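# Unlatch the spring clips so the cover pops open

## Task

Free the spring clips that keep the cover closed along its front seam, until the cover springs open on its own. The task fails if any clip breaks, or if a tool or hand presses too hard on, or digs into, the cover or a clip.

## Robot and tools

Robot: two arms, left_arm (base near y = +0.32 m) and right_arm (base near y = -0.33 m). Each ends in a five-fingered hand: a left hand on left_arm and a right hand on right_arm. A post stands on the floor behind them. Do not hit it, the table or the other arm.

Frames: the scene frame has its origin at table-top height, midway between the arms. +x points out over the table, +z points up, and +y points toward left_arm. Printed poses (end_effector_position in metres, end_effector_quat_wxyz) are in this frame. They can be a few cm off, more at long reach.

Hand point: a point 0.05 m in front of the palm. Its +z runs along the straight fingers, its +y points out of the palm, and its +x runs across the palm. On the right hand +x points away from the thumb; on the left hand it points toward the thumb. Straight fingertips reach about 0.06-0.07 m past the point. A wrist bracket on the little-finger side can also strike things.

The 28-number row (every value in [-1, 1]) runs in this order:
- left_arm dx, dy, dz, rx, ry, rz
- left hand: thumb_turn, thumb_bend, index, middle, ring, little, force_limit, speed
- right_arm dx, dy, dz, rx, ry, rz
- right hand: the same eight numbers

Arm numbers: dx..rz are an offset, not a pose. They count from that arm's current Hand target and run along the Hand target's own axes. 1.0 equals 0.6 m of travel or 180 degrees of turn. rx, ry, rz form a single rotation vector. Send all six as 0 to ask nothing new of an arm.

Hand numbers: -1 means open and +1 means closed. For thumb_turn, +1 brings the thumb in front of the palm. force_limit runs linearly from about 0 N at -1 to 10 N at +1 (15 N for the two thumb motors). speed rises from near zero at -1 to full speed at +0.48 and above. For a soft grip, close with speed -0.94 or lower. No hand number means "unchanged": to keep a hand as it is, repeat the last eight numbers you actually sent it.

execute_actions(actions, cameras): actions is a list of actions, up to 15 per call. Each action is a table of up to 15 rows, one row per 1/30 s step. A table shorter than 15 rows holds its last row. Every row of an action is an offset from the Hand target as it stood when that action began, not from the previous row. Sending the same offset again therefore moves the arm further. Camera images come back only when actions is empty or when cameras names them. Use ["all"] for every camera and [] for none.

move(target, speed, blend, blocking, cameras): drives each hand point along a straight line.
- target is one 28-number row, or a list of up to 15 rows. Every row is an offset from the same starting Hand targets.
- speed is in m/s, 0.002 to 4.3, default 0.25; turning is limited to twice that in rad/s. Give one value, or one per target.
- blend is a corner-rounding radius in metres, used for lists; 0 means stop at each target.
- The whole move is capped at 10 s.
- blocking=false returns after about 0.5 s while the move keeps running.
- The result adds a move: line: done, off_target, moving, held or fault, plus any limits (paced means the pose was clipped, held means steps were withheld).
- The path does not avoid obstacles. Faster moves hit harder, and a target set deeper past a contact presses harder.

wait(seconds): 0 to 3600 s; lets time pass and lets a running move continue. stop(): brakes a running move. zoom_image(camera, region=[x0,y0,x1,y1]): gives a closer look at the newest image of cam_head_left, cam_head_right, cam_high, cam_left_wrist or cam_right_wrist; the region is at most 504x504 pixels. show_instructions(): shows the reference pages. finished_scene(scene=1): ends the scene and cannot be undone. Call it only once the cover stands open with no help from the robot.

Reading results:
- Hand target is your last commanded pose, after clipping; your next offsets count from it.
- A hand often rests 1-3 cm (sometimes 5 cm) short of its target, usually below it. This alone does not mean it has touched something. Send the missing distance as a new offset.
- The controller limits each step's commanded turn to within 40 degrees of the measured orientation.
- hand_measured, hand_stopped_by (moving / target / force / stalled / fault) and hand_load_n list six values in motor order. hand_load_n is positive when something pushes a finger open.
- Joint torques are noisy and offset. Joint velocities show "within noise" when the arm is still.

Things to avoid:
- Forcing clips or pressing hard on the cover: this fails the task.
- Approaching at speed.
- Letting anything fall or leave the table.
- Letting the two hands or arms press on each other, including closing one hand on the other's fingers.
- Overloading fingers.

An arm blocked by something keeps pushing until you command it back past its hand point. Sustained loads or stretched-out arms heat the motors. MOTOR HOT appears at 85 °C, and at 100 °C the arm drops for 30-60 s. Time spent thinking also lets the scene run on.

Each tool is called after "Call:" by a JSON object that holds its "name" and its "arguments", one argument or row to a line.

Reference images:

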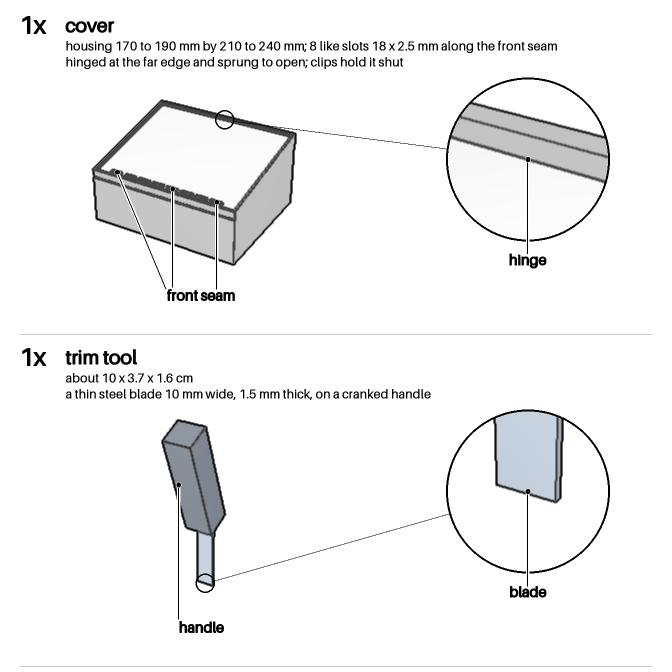

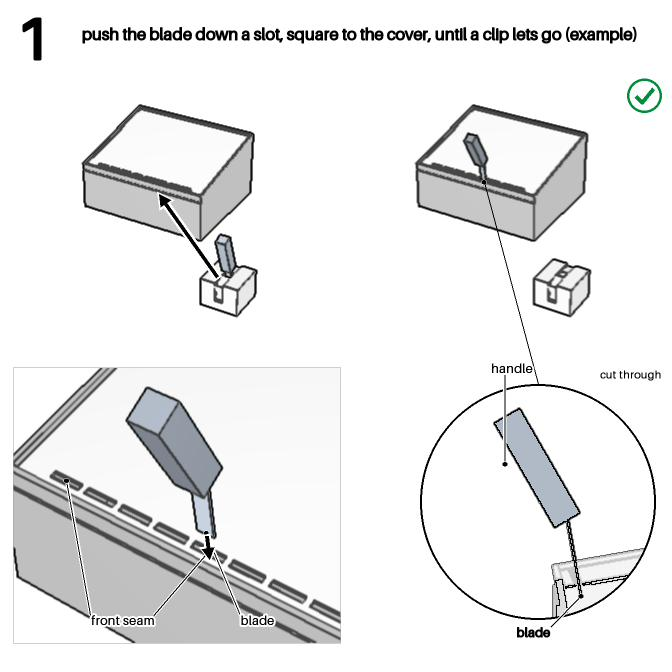

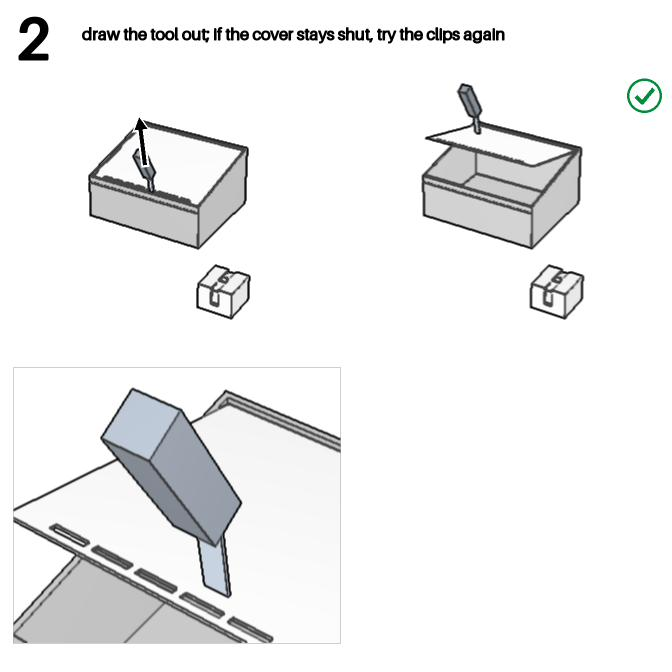

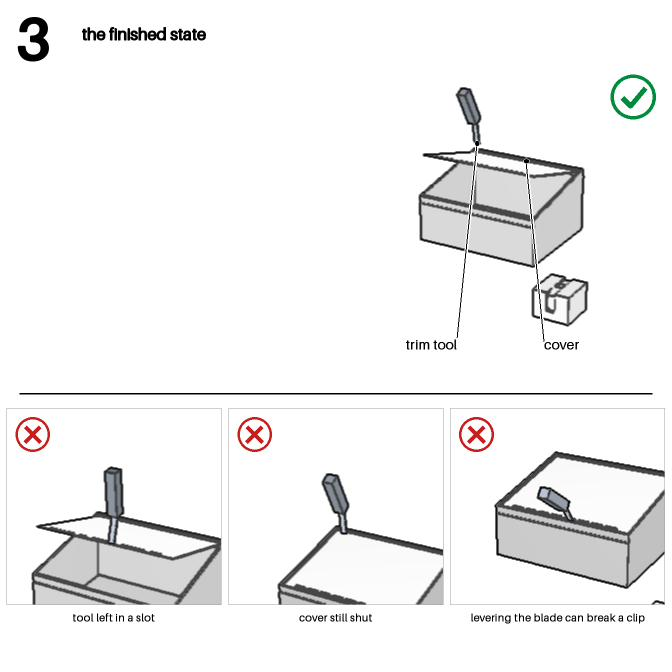

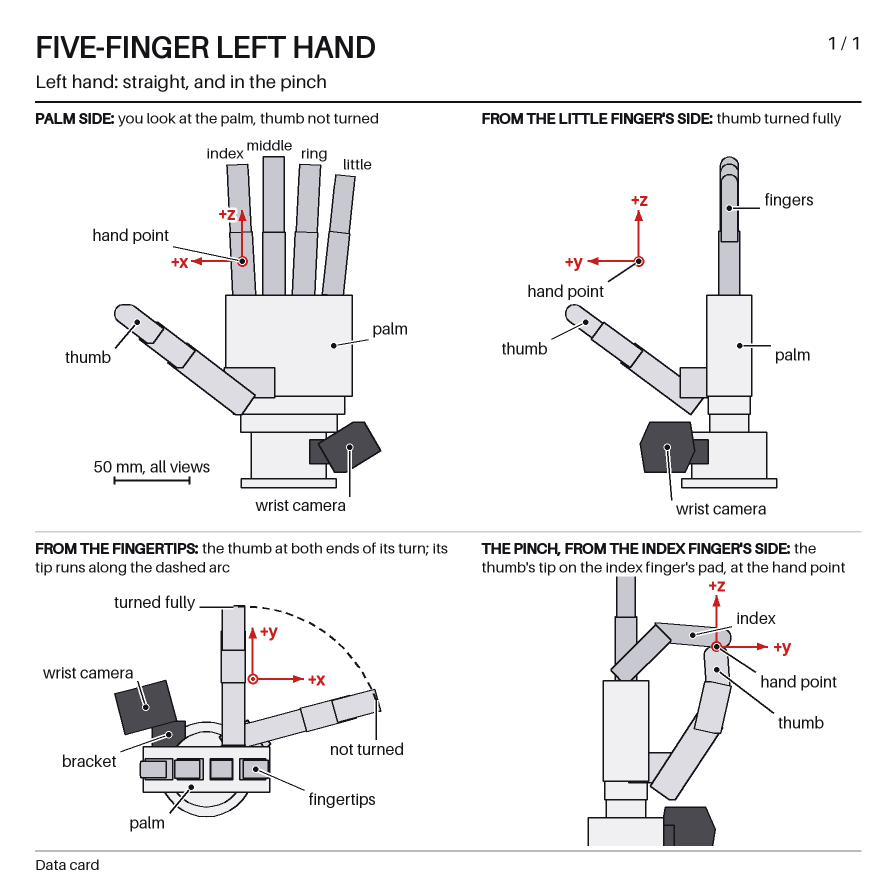

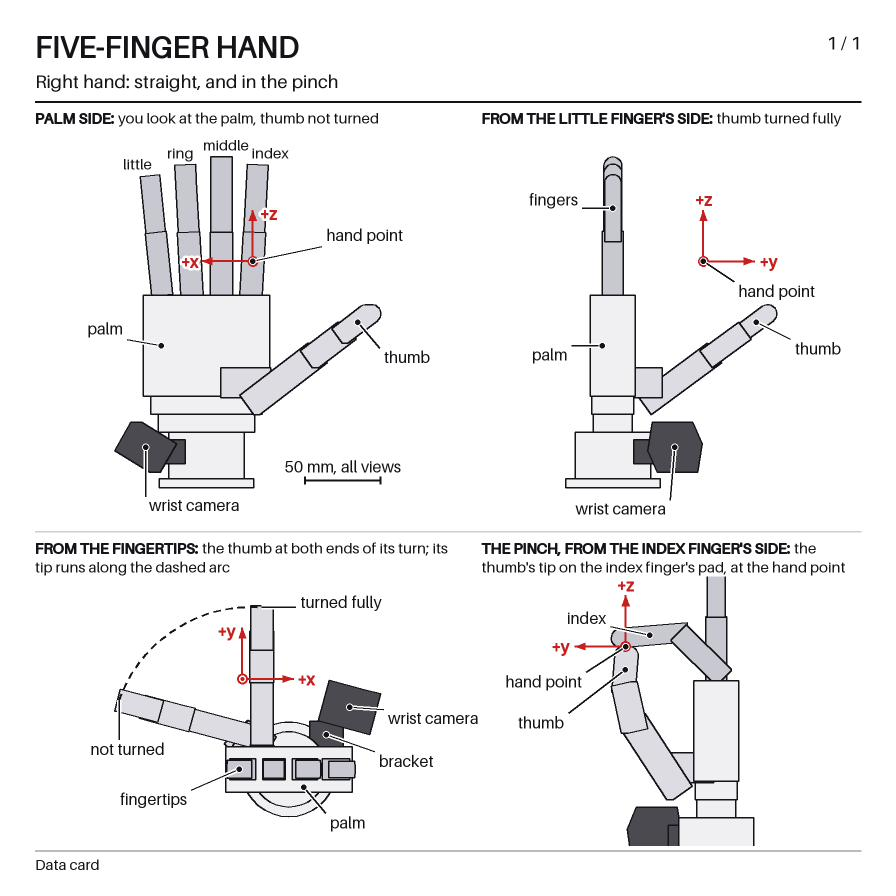

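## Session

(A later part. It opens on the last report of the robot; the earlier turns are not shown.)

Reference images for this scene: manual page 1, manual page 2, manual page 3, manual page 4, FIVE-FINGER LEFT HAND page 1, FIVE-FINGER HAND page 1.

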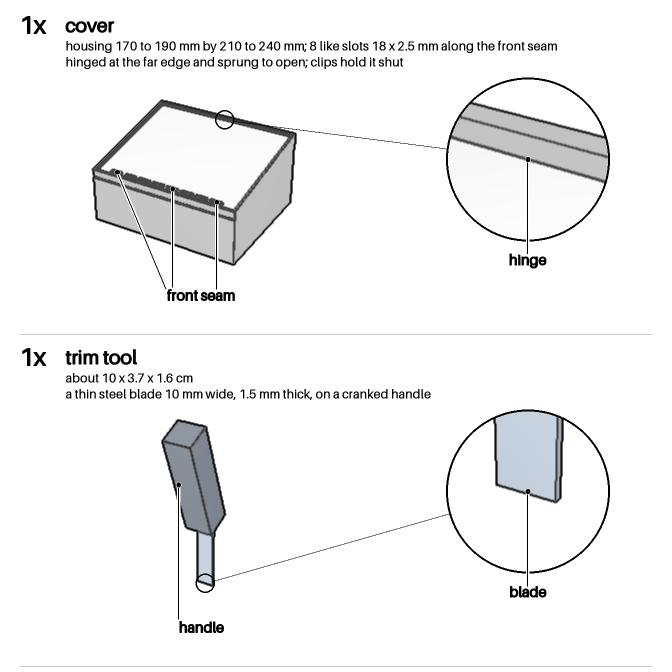

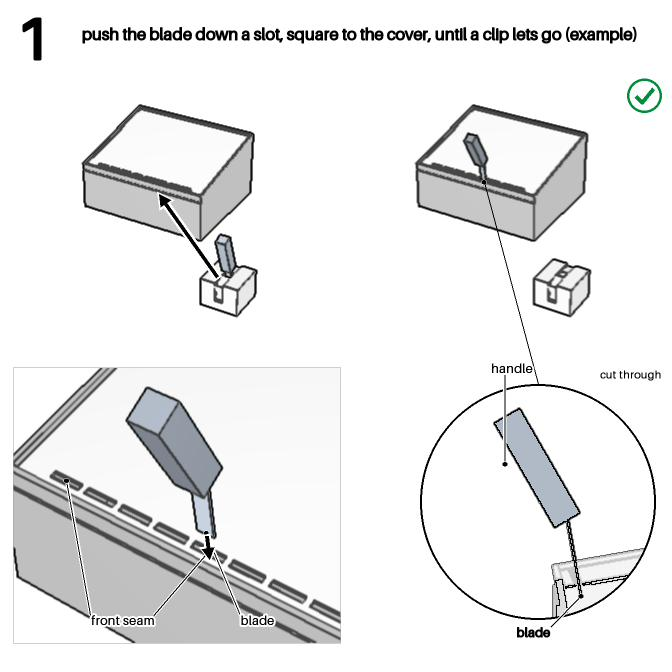

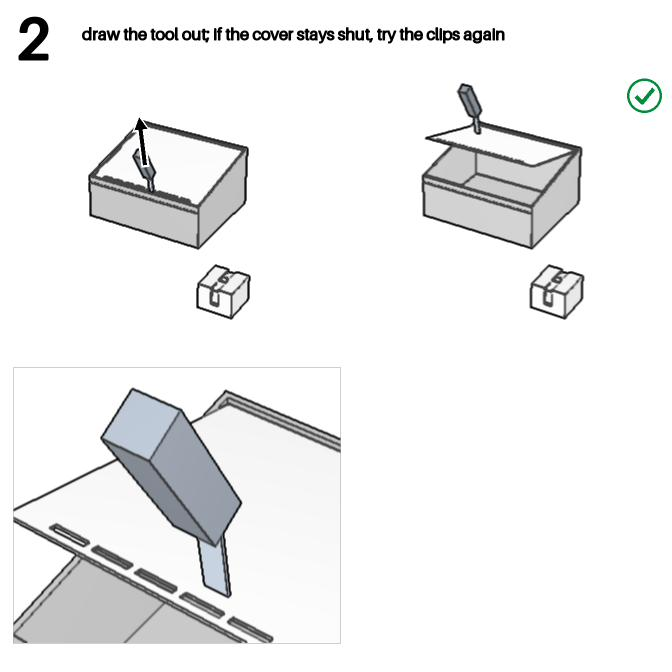

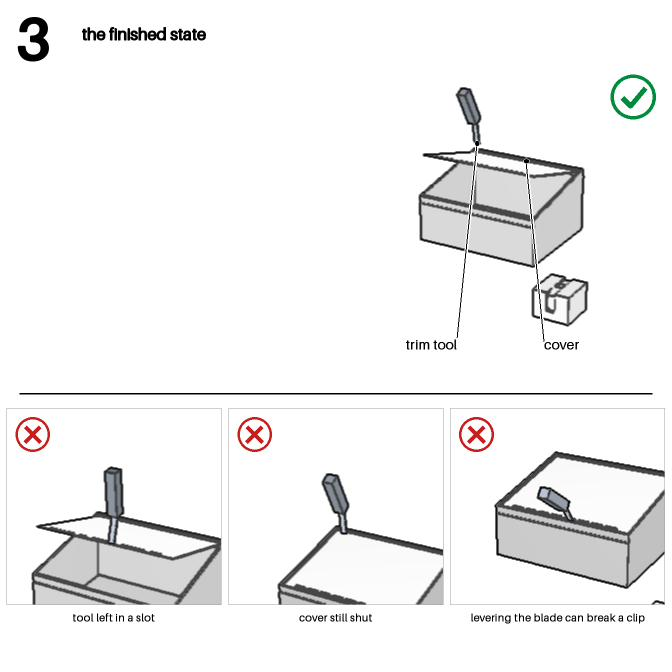

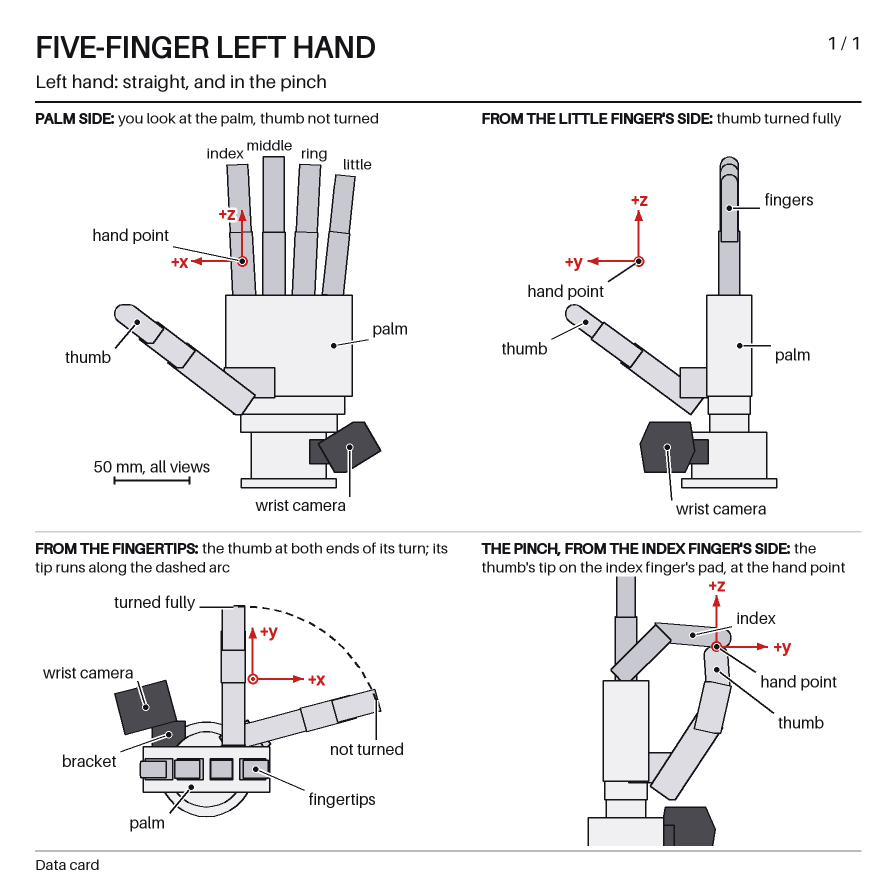

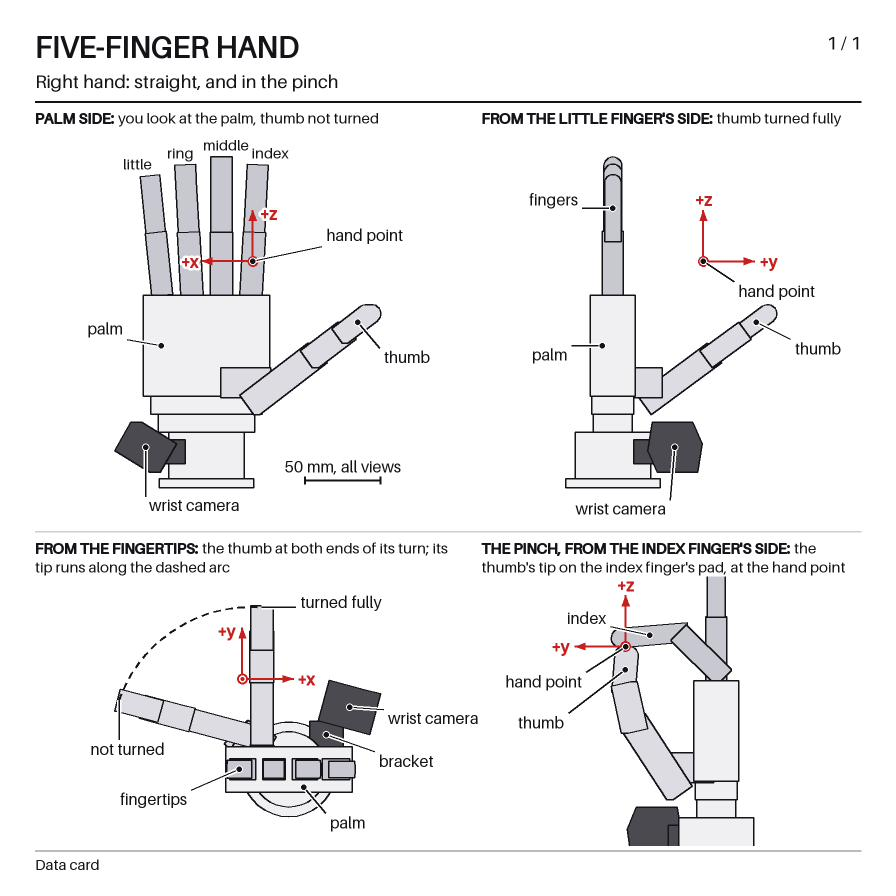

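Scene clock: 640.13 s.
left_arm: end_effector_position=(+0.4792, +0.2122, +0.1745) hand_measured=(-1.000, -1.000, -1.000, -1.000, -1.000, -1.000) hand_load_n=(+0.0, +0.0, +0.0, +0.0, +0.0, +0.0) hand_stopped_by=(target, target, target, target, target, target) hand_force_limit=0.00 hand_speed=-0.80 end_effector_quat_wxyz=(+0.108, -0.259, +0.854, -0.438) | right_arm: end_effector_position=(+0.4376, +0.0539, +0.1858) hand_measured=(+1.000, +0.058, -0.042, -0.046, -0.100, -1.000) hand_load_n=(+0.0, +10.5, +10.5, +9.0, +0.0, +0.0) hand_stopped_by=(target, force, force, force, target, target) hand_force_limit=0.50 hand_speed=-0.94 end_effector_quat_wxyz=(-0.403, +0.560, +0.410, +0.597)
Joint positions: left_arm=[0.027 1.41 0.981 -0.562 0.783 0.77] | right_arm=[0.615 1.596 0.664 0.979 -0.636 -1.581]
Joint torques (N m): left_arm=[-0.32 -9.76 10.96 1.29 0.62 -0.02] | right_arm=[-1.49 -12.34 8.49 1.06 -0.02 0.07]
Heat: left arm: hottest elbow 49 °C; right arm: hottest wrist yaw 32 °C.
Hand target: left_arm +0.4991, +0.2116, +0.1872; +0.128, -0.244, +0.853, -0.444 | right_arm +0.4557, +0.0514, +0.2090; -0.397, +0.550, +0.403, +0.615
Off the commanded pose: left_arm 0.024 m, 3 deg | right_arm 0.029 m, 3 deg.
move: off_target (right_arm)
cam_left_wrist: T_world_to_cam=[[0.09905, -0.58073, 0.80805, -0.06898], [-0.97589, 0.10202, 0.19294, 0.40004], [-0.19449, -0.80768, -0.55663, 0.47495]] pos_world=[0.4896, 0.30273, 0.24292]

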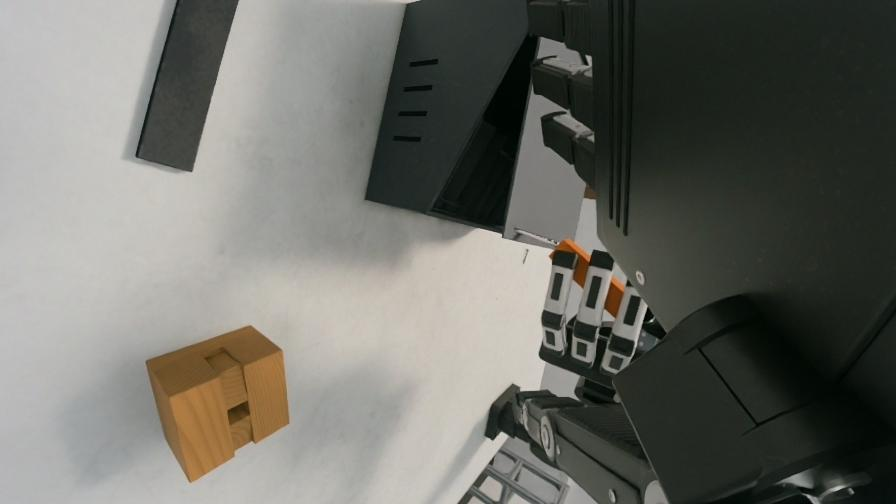

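Call:
{"name": "move", "arguments": {
  "target": [0,0,0,0,0,0,-1,-1,-1,-1,-1,-1,0,-0.8,0.0083,0.0033,0.0025,0,0,0,1,0.1,0.35,0.35,-0.1,-1,0.5,-0.94],
  "speed": 0.02,
  "cameras": ["cam_left_wrist"]
}}

Call:
{"name": "zoom_image", "arguments": {
  "camera": "cam_left_wrist",
  "region": [500, 214, 560, 262]
}}

Scene clock: 641.13 s.
left_arm: end_effector_position=(+0.4792, +0.2122, +0.1745) hand_measured=(-1.000, -1.000, -1.000, -1.000, -1.000, -1.000) hand_load_n=(+0.0, +0.0, +0.0, +0.0, +0.0, +0.0) hand_stopped_by=(target, target, target, target, target, target) hand_force_limit=0.00 hand_speed=-0.80 end_effector_quat_wxyz=(+0.108, -0.259, +0.854, -0.438) | right_arm: end_effector_position=(+0.4383, +0.0540, +0.1888) hand_measured=(+1.000, +0.058, -0.042, -0.046, -0.100, -1.000) hand_load_n=(+0.0, +10.5, +10.0, +9.0, +0.0, +0.0) hand_stopped_by=(target, force, force, force, target, target) hand_force_limit=0.50 hand_speed=-0.94 end_effector_quat_wxyz=(-0.404, +0.562, +0.409, +0.595)
Joint positions: left_arm=[0.027 1.41 0.981 -0.562 0.783 0.77] | right_arm=[0.613 1.586 0.669 0.96 -0.639 -1.579]
Joint torques (N m): left_arm=[-0.26 -9.76 10.95 1.28 0.61 -0.02] | right_arm=[-1.49 -12.22 8.83 1.05 0.01 0.04]
Heat: left arm: hottest elbow 49 °C; right arm: hottest wrist yaw 32 °C.
Hand target: left_arm +0.4991, +0.2116, +0.1872; +0.128, -0.244, +0.853, -0.444 | right_arm +0.4578, +0.0518, +0.2144; -0.397, +0.550, +0.403, +0.615
Off the commanded pose: left_arm 0.024 m, 3 deg | right_arm 0.032 m, 3 deg.
move: off_target (right_arm)
cam_left_wrist: T_world_to_cam=[[0.09905, -0.58073, 0.80805, -0.06898], [-0.97589, 0.10202, 0.19294, 0.40004], [-0.19449, -0.80768, -0.55663, 0.47495]] pos_world=[0.4896, 0.30273, 0.24292]

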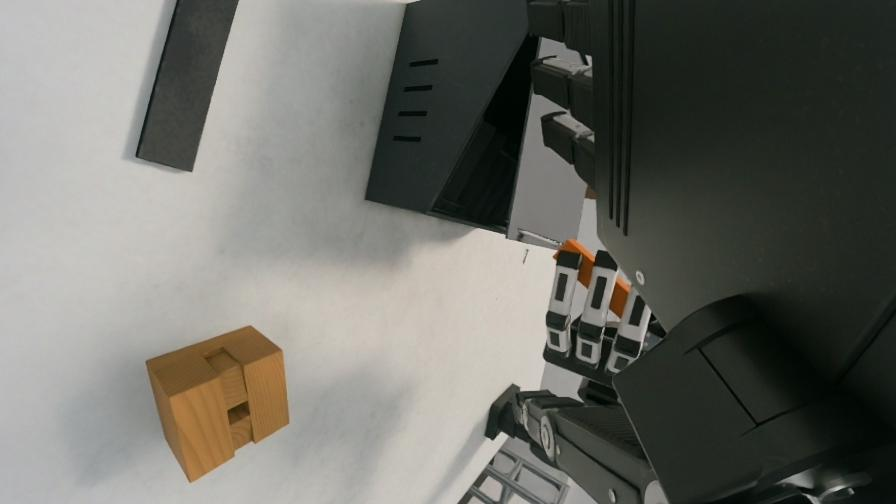

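Scaled by 8.400 from the camera's image (finer frame: 1280x720).

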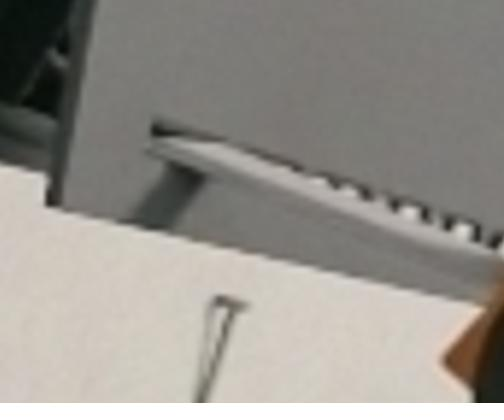

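Call:
{"name": "move", "arguments": {
  "target": [0,0,0,0,0,0,-1,-1,-1,-1,-1,-1,0,-0.8,0.0083,0.0025,0.0015,0,0,0,1,0.1,0.35,0.35,-0.1,-1,0.5,-0.94],
  "speed": 0.02,
  "cameras": ["cam_left_wrist"]
}}

Call:
{"name": "zoom_image", "arguments": {
  "camera": "cam_left_wrist",
  "region": [500, 214, 560, 262]
}}

Scene clock: 642.73 s.
left_arm: end_effector_position=(+0.4792, +0.2122, +0.1745) hand_measured=(-1.000, -1.000, -1.000, -1.000, -1.000, -1.000) hand_load_n=(+0.0, +0.0, +0.0, +0.0, +0.0, +0.0) hand_stopped_by=(target, target, target, target, target, target) hand_force_limit=0.00 hand_speed=-0.80 end_effector_quat_wxyz=(+0.108, -0.259, +0.854, -0.438) | right_arm: end_effector_position=(+0.4388, +0.0542, +0.1922) hand_measured=(+1.000, +0.058, -0.042, -0.046, -0.100, -1.000) hand_load_n=(+0.0, +10.5, +9.5, +9.0, +0.0, +0.0) hand_stopped_by=(target, force, force, force, target, target) hand_force_limit=0.50 hand_speed=-0.94 end_effector_quat_wxyz=(-0.405, +0.563, +0.409, +0.593)
Joint positions: left_arm=[0.027 1.41 0.981 -0.562 0.783 0.77] | right_arm=[0.613 1.576 0.674 0.941 -0.641 -1.576]
Joint torques (N m): left_arm=[-0.32 -9.76 10.96 1.29 0.62 -0.02] | right_arm=[-1.61 -12.28 9.05 1.09 0.03 0.02]
Heat: left arm: hottest elbow 49 °C; right arm: hottest wrist yaw 32 °C.
Hand target: left_arm +0.4991, +0.2116, +0.1872; +0.128, -0.244, +0.853, -0.444 | right_arm +0.4590, +0.0520, +0.2193; -0.397, +0.550, +0.403, +0.615
Off the commanded pose: left_arm 0.024 m, 3 deg | right_arm 0.034 m, 3 deg.
move: off_target (right_arm)
cam_left_wrist: T_world_to_cam=[[0.09905, -0.58073, 0.80805, -0.06898], [-0.97589, 0.10202, 0.19294, 0.40004], [-0.19449, -0.80768, -0.55663, 0.47495]] pos_world=[0.4896, 0.30273, 0.24292]

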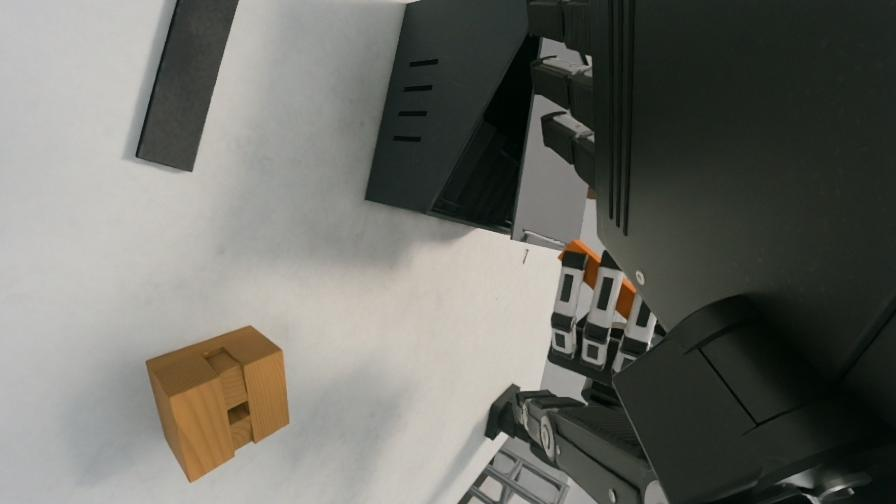

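Scaled by 8.400 from the camera's image (finer frame: 1280x720).

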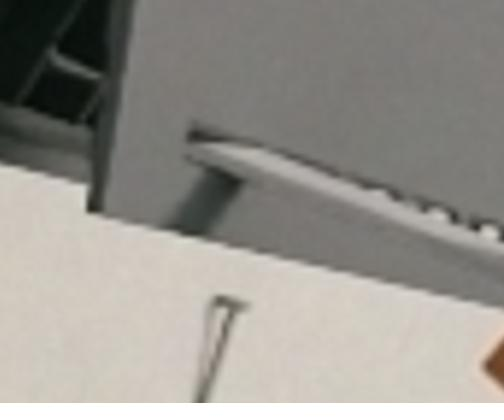

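Call:
{"name": "move", "arguments": {
  "target": [0,0,0,0,0,0,-1,-1,-1,-1,-1,-1,0,-0.8,0.0083,0.0033,0.0045,0,0,0,1,0.1,0.35,0.35,-0.1,-1,0.5,-0.94],
  "speed": 0.02,
  "cameras": ["cam_left_wrist"]
}}

Call:
{"name": "zoom_image", "arguments": {
  "camera": "cam_left_wrist",
  "region": [506, 214, 576, 270]
}}

Scene clock: 644.23 s.
left_arm: end_effector_position=(+0.4792, +0.2122, +0.1745) hand_measured=(-1.000, -1.000, -1.000, -1.000, -1.000, -1.000) hand_load_n=(+0.0, +0.0, +0.0, +0.5, +0.0, +0.0) hand_stopped_by=(target, target, target, target, target, target) hand_force_limit=0.00 hand_speed=-0.80 end_effector_quat_wxyz=(+0.108, -0.259, +0.854, -0.438) | right_arm: end_effector_position=(+0.4396, +0.0553, +0.1927) hand_measured=(+1.000, +0.058, -0.042, -0.046, -0.100, -1.000) hand_load_n=(+0.5, +10.5, +10.0, +9.0, +0.0, +0.0) hand_stopped_by=(target, force, force, force, target, target) hand_force_limit=0.50 hand_speed=-0.94 end_effector_quat_wxyz=(-0.407, +0.567, +0.408, +0.589)
Joint positions: left_arm=[0.027 1.41 0.981 -0.562 0.783 0.77] | right_arm=[0.613 1.571 0.68 0.92 -0.642 -1.572]
Joint torques (N m): left_arm=[-0.26 -9.82 10.95 1.28 0.62 -0.02] | right_arm=[-1.49 -12.57 9.39 1.18 0.08 -0.02]
Heat: left arm: hottest elbow 49 °C; right arm: hottest wrist yaw 32 °C.
Hand target: left_arm +0.4991, +0.2116, +0.1872; +0.128, -0.244, +0.853, -0.444 | right_arm +0.4614, +0.0536, +0.2244; -0.397, +0.550, +0.403, +0.614
Off the commanded pose: left_arm 0.024 m, 3 deg | right_arm 0.039 m, 4 deg.
move: off_target (right_arm)
cam_left_wrist: T_world_to_cam=[[0.09905, -0.58073, 0.80805, -0.06898], [-0.97589, 0.10202, 0.19294, 0.40004], [-0.19449, -0.80768, -0.55663, 0.47495]] pos_world=[0.4896, 0.30273, 0.24292]

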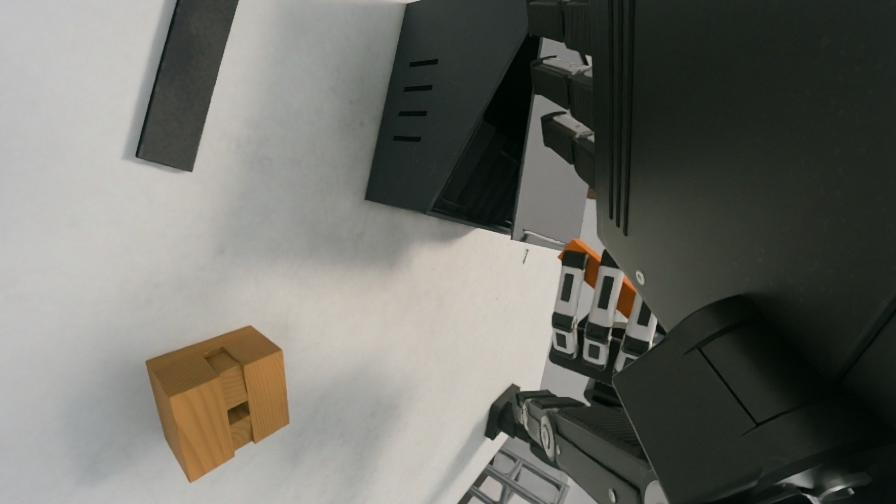

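Scaled by 7.200 from the camera's image (finer frame: 1280x720).

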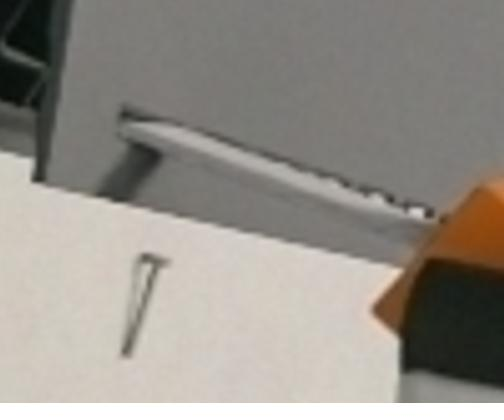

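Call:
{"name": "move", "arguments": {
  "target": [0,0,0,0,0,0,-1,-1,-1,-1,-1,-1,0,-0.8,0.0117,0.0005,0.0020,0,0,0,1,0.1,0.35,0.35,-0.1,-1,0.5,-0.94],
  "speed": 0.02,
  "cameras": ["cam_left_wrist"]
}}

Call:
{"name": "zoom_image", "arguments": {
  "camera": "cam_left_wrist",
  "region": [506, 214, 576, 270]
}}

Scene clock: 645.57 s.
left_arm: end_effector_position=(+0.4792, +0.2122, +0.1745) hand_measured=(-1.000, -1.000, -1.000, -1.000, -1.000, -1.000) hand_load_n=(+0.0, -0.5, +0.0, +0.0, -0.5, +0.0) hand_stopped_by=(target, target, target, target, target, target) hand_force_limit=0.00 hand_speed=-0.80 end_effector_quat_wxyz=(+0.108, -0.259, +0.854, -0.438) | right_arm: end_effector_position=(+0.4397, +0.0554, +0.1969) hand_measured=(+1.000, +0.058, -0.042, -0.046, -0.100, -1.000) hand_load_n=(+0.0, +10.0, +10.5, +9.0, +0.0, +0.0) hand_stopped_by=(target, force, force, force, target, target) hand_force_limit=0.50 hand_speed=-0.94 end_effector_quat_wxyz=(-0.408, +0.569, +0.407, +0.586)
Joint positions: left_arm=[0.027 1.41 0.981 -0.562 0.783 0.77] | right_arm=[0.613 1.556 0.686 0.895 -0.642 -1.568]
Joint torques (N m): left_arm=[-0.26 -9.76 10.97 1.29 0.62 -0.02] | right_arm=[-1.44 -12.57 9.63 1.25 0.14 -0.07]
Heat: left arm: hottest elbow 49 °C; right arm: hottest wrist yaw 32 °C.
Hand target: left_arm +0.4991, +0.2116, +0.1872; +0.128, -0.244, +0.853, -0.444 | right_arm +0.4615, +0.0542, +0.2314; -0.397, +0.550, +0.403, +0.614
Off the commanded pose: left_arm 0.024 m, 3 deg | right_arm 0.041 m, 4 deg.
move: off_target (right_arm)
cam_left_wrist: T_world_to_cam=[[0.09905, -0.58073, 0.80805, -0.06898], [-0.97589, 0.10202, 0.19294, 0.40004], [-0.19449, -0.80768, -0.55663, 0.47495]] pos_world=[0.4896, 0.30273, 0.24292]

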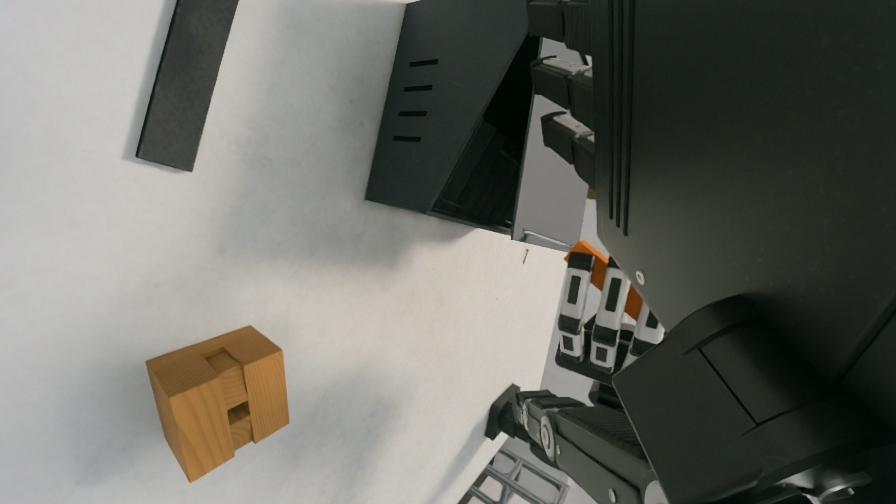

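Scaled by 7.200 from the camera's image (finer frame: 1280x720).

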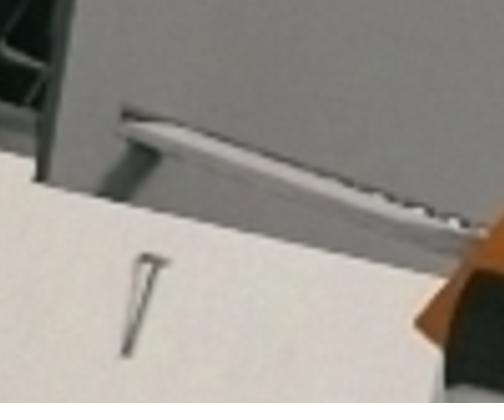

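Call:
{"name": "move", "arguments": {
  "target": [0,0,0,0,0,0,-1,-1,-1,-1,-1,-1,0,-0.8,0.0117,0,0,0,0,0,1,0.1,0.35,0.35,-0.1,-1,0.5,-0.94],
  "speed": 0.02,
  "cameras": ["cam_left_wrist"]
}}

Call:
{"name": "zoom_image", "arguments": {
  "camera": "cam_left_wrist",
  "region": [506, 214, 576, 270]
}}

Scene clock: 646.93 s.
left_arm: end_effector_position=(+0.4792, +0.2122, +0.1745) hand_measured=(-1.000, -1.000, -1.000, -1.000, -1.000, -1.000) hand_load_n=(+0.0, +0.0, +0.0, -0.5, +0.0, +0.0) hand_stopped_by=(target, target, target, target, target, target) hand_force_limit=0.00 hand_speed=-0.80 end_effector_quat_wxyz=(+0.108, -0.259, +0.854, -0.438) | right_arm: end_effector_position=(+0.4473, +0.0546, +0.2162) hand_measured=(+1.000, +0.058, -0.042, -0.046, -0.100, -1.000) hand_load_n=(+0.0, +11.0, +9.5, +9.0, +0.0, +0.0) hand_stopped_by=(target, force, force, force, target, target) hand_force_limit=0.50 hand_speed=-0.94 end_effector_quat_wxyz=(-0.405, +0.563, +0.404, +0.597)
Joint positions: left_arm=[0.027 1.41 0.981 -0.562 0.783 0.77] | right_arm=[0.606 1.534 0.709 0.873 -0.637 -1.567]
Joint torques (N m): left_arm=[-0.26 -9.76 10.95 1.29 0.62 -0.02] | right_arm=[-0.97 -11.93 8.9 1.22 -0.05 -0.07]
Heat: left arm: hottest elbow 49 °C; right arm: hottest elbow 32 °C.
Hand target: left_arm +0.4991, +0.2116, +0.1872; +0.128, -0.244, +0.853, -0.444 | right_arm +0.4610, +0.0539, +0.2388; -0.397, +0.550, +0.403, +0.615
Off the commanded pose: left_arm 0.024 m, 3 deg | right_arm 0.026 m, 3 deg.
move: off_target (right_arm)
cam_left_wrist: T_world_to_cam=[[0.09905, -0.58073, 0.80805, -0.06898], [-0.97589, 0.10202, 0.19294, 0.40004], [-0.19449, -0.80768, -0.55663, 0.47495]] pos_world=[0.4896, 0.30273, 0.24292]

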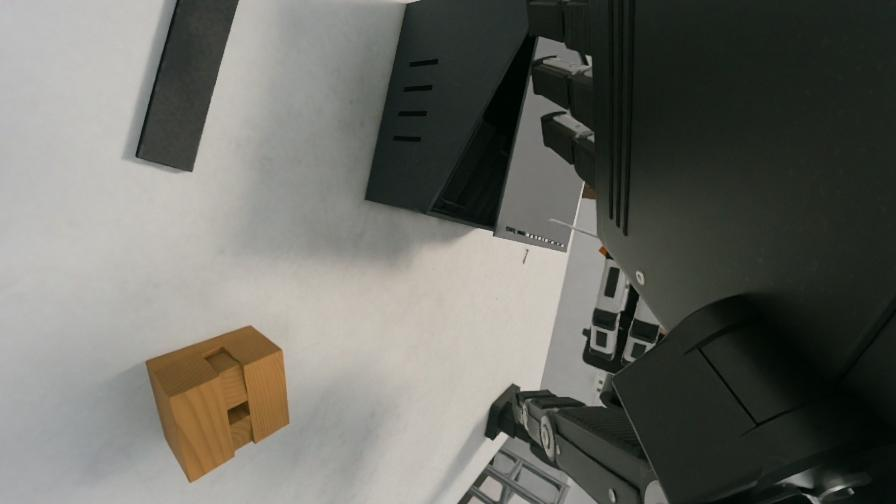

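Scaled by 7.200 from the camera's image (finer frame: 1280x720).

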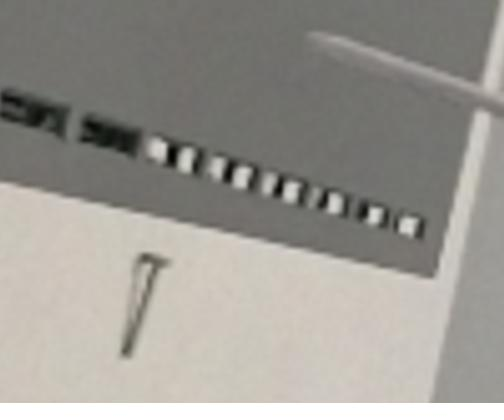

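Call:
{"name": "move", "arguments": {
  "target": [0,0,0,0,0,0,-1,-1,-1,-1,-1,-1,0,-0.8,0.0150,0.0040,-0.0245,0,0,0,1,0.1,0.35,0.35,-0.1,-1,0.5,-0.94],
  "speed": 0.04,
  "cameras": ["cam_left_wrist", "cam_high", "cam_right_wrist", "cam_head_right"]
}}

Call:
{"name": "zoom_image", "arguments": {
  "camera": "cam_left_wrist",
  "region": [400, 20, 640, 270]
}}

Call:
{"name": "zoom_image", "arguments": {
  "camera": "cam_high",
  "region": [390, 170, 530, 290]
}}

Scene clock: 648.73 s.
left_arm: end_effector_position=(+0.4792, +0.2122, +0.1745) hand_measured=(-1.000, -1.000, -1.000, -1.000, -1.000, -1.000) hand_load_n=(-0.5, +0.0, +0.0, +0.0, +0.0, +0.0) hand_stopped_by=(target, target, target, target, target, target) hand_force_limit=0.00 hand_speed=-0.80 end_effector_quat_wxyz=(+0.108, -0.259, +0.854, -0.438) | right_arm: end_effector_position=(+0.4504, +0.0427, +0.2371) hand_measured=(+1.000, +0.058, -0.042, -0.046, -0.100, -1.000) hand_load_n=(+0.0, +10.5, +9.5, +9.0, +0.0, +0.0) hand_stopped_by=(target, force, force, force, target, target) hand_force_limit=0.50 hand_speed=-0.94 end_effector_quat_wxyz=(-0.402, +0.554, +0.403, +0.607)
Joint positions: left_arm=[0.027 1.41 0.981 -0.562 0.783 0.77] | right_arm=[0.58 1.491 0.709 0.86 -0.66 -1.567]
Joint torques (N m): left_arm=[-0.32 -9.76 10.96 1.29 0.62 -0.02] | right_arm=[-0.91 -11.52 7.69 0.94 -0.16 -0.04]
Heat: left arm: hottest elbow 49 °C; right arm: hottest elbow 32 °C.
Hand target: left_arm +0.4991, +0.2116, +0.1872; +0.128, -0.244, +0.853, -0.444 | right_arm +0.4574, +0.0388, +0.2468; -0.397, +0.550, +0.403, +0.615
Off the commanded pose: left_arm 0.024 m, 3 deg | right_arm 0.013 m, 1 deg.
move: off_target (right_arm)
cam_left_wrist: T_world_to_cam=[[0.09905, -0.58073, 0.80805, -0.06898], [-0.97589, 0.10202, 0.19294, 0.40004], [-0.19449, -0.80768, -0.55663, 0.47495]] pos_world=[0.4896, 0.30273, 0.24292]
cam_right_wrist: T_world_to_cam=[[0.89063, -0.37363, 0.25919, -0.44766], [-0.02315, -0.6065, -0.79475, 0.20582], [0.45414, 0.70182, -0.54882, 0.00864]] pos_world=[0.39954, -0.04849, 0.28435]
Images, in order (width x height): cam_head_right 896x504, cam_high 896x504, cam_left_wrist 896x504, cam_right_wrist 896x504.

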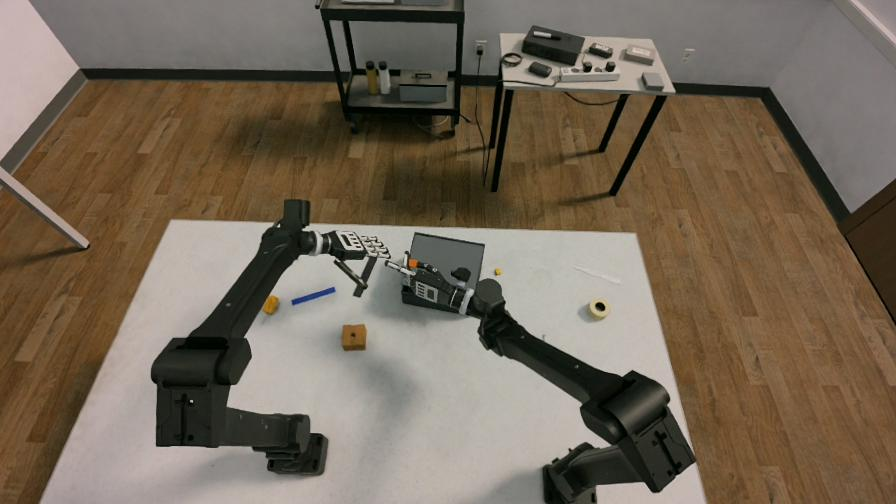

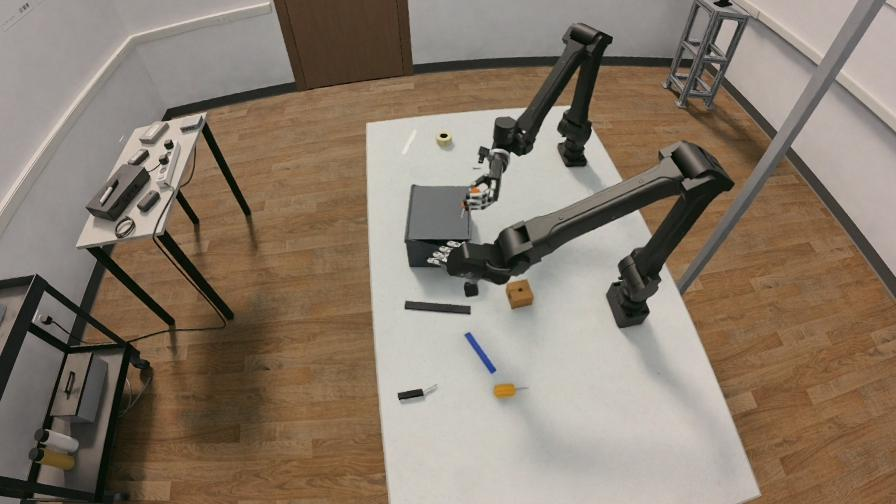

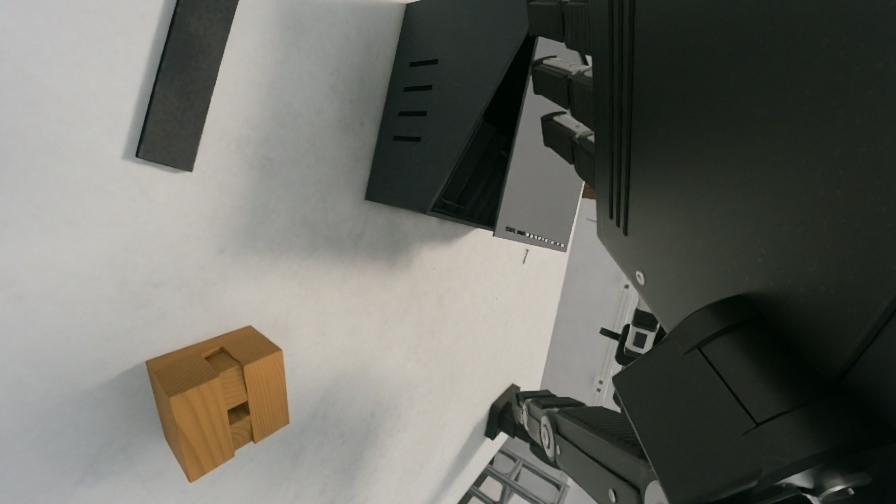

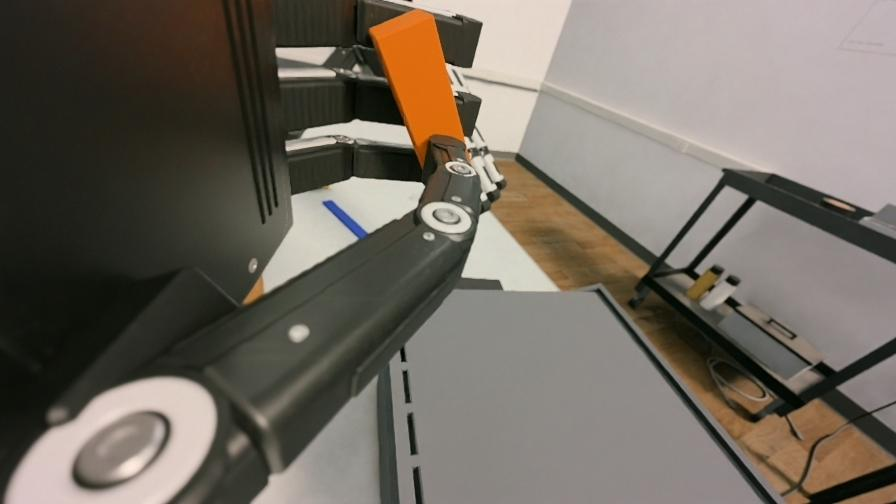

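Scaled by 2.016 from the camera's image (finer frame: 1280x720).

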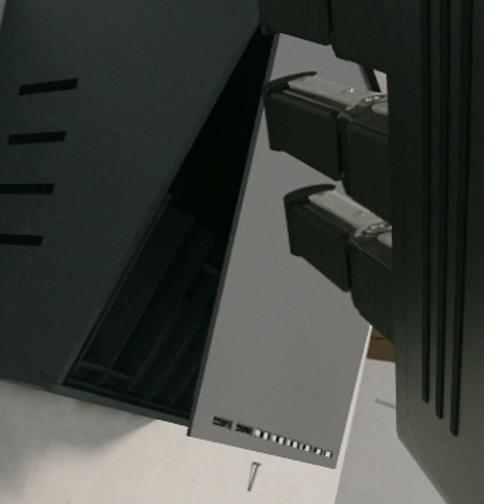

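Scaled by 3.600 from the camera's image (finer frame: 1280x720).

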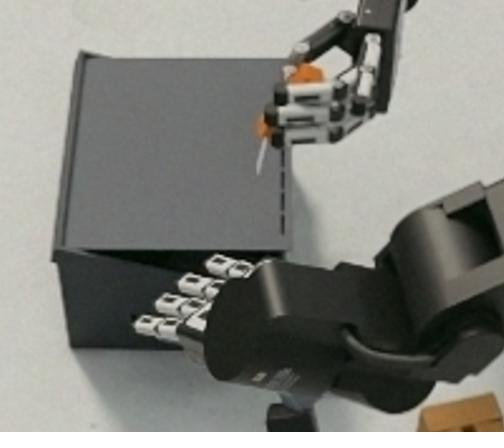

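Call:
{"name": "wait", "arguments": {
  "seconds": 1,
  "cameras": ["cam_left_wrist"]
}}

Scene clock: 649.93 s.
left_arm: end_effector_position=(+0.4792, +0.2122, +0.1745) hand_measured=(-1.000, -1.000, -1.000, -1.000, -1.000, -1.000) hand_load_n=(-0.5, +0.0, +0.0, +0.0, +0.0, +0.0) hand_stopped_by=(target, target, target, target, target, target) hand_force_limit=0.00 hand_speed=-0.80 end_effector_quat_wxyz=(+0.108, -0.259, +0.854, -0.438) | right_arm: end_effector_position=(+0.4504, +0.0427, +0.2370) hand_measured=(+1.000, +0.058, -0.042, -0.046, -0.100, -1.000) hand_load_n=(+0.0, +10.5, +9.5, +9.0, +0.0, +0.0) hand_stopped_by=(target, force, force, force, target, target) hand_force_limit=0.50 hand_speed=-0.94 end_effector_quat_wxyz=(-0.402, +0.554, +0.403, +0.607)
Joint positions: left_arm=[0.027 1.41 0.981 -0.562 0.783 0.77] | right_arm=[0.58 1.491 0.709 0.859 -0.66 -1.567]
Joint torques (N m): left_arm=[-0.32 -9.76 10.96 1.26 0.62 -0.02] | right_arm=[-0.91 -11.46 7.68 0.95 -0.16 -0.04]
Heat: left arm: hottest elbow 49 °C; right arm: hottest elbow 32 °C.
Hand target: left_arm +0.4991, +0.2116, +0.1872; +0.128, -0.244, +0.853, -0.444 | right_arm +0.4574, +0.0388, +0.2468; -0.397, +0.550, +0.403, +0.615
Off the commanded pose: left_arm 0.024 m, 3 deg | right_arm 0.013 m, 1 deg.
wait: 1.00 s; at rest from the start
cam_left_wrist: T_world_to_cam=[[0.09905, -0.58073, 0.80805, -0.06898], [-0.97589, 0.10202, 0.19294, 0.40004], [-0.19449, -0.80768, -0.55663, 0.47495]] pos_world=[0.4896, 0.30273, 0.24292]

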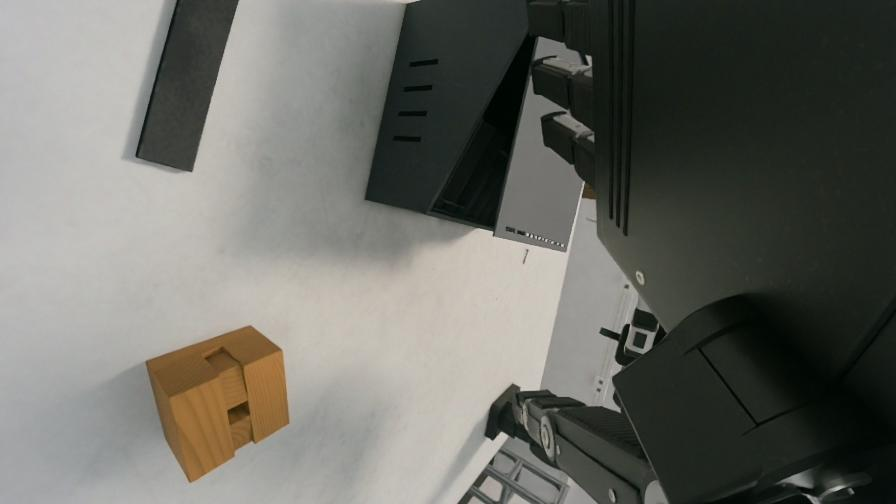

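Call:
{"name": "finished_scene", "arguments": {

}}

The scene is finished: the task was done.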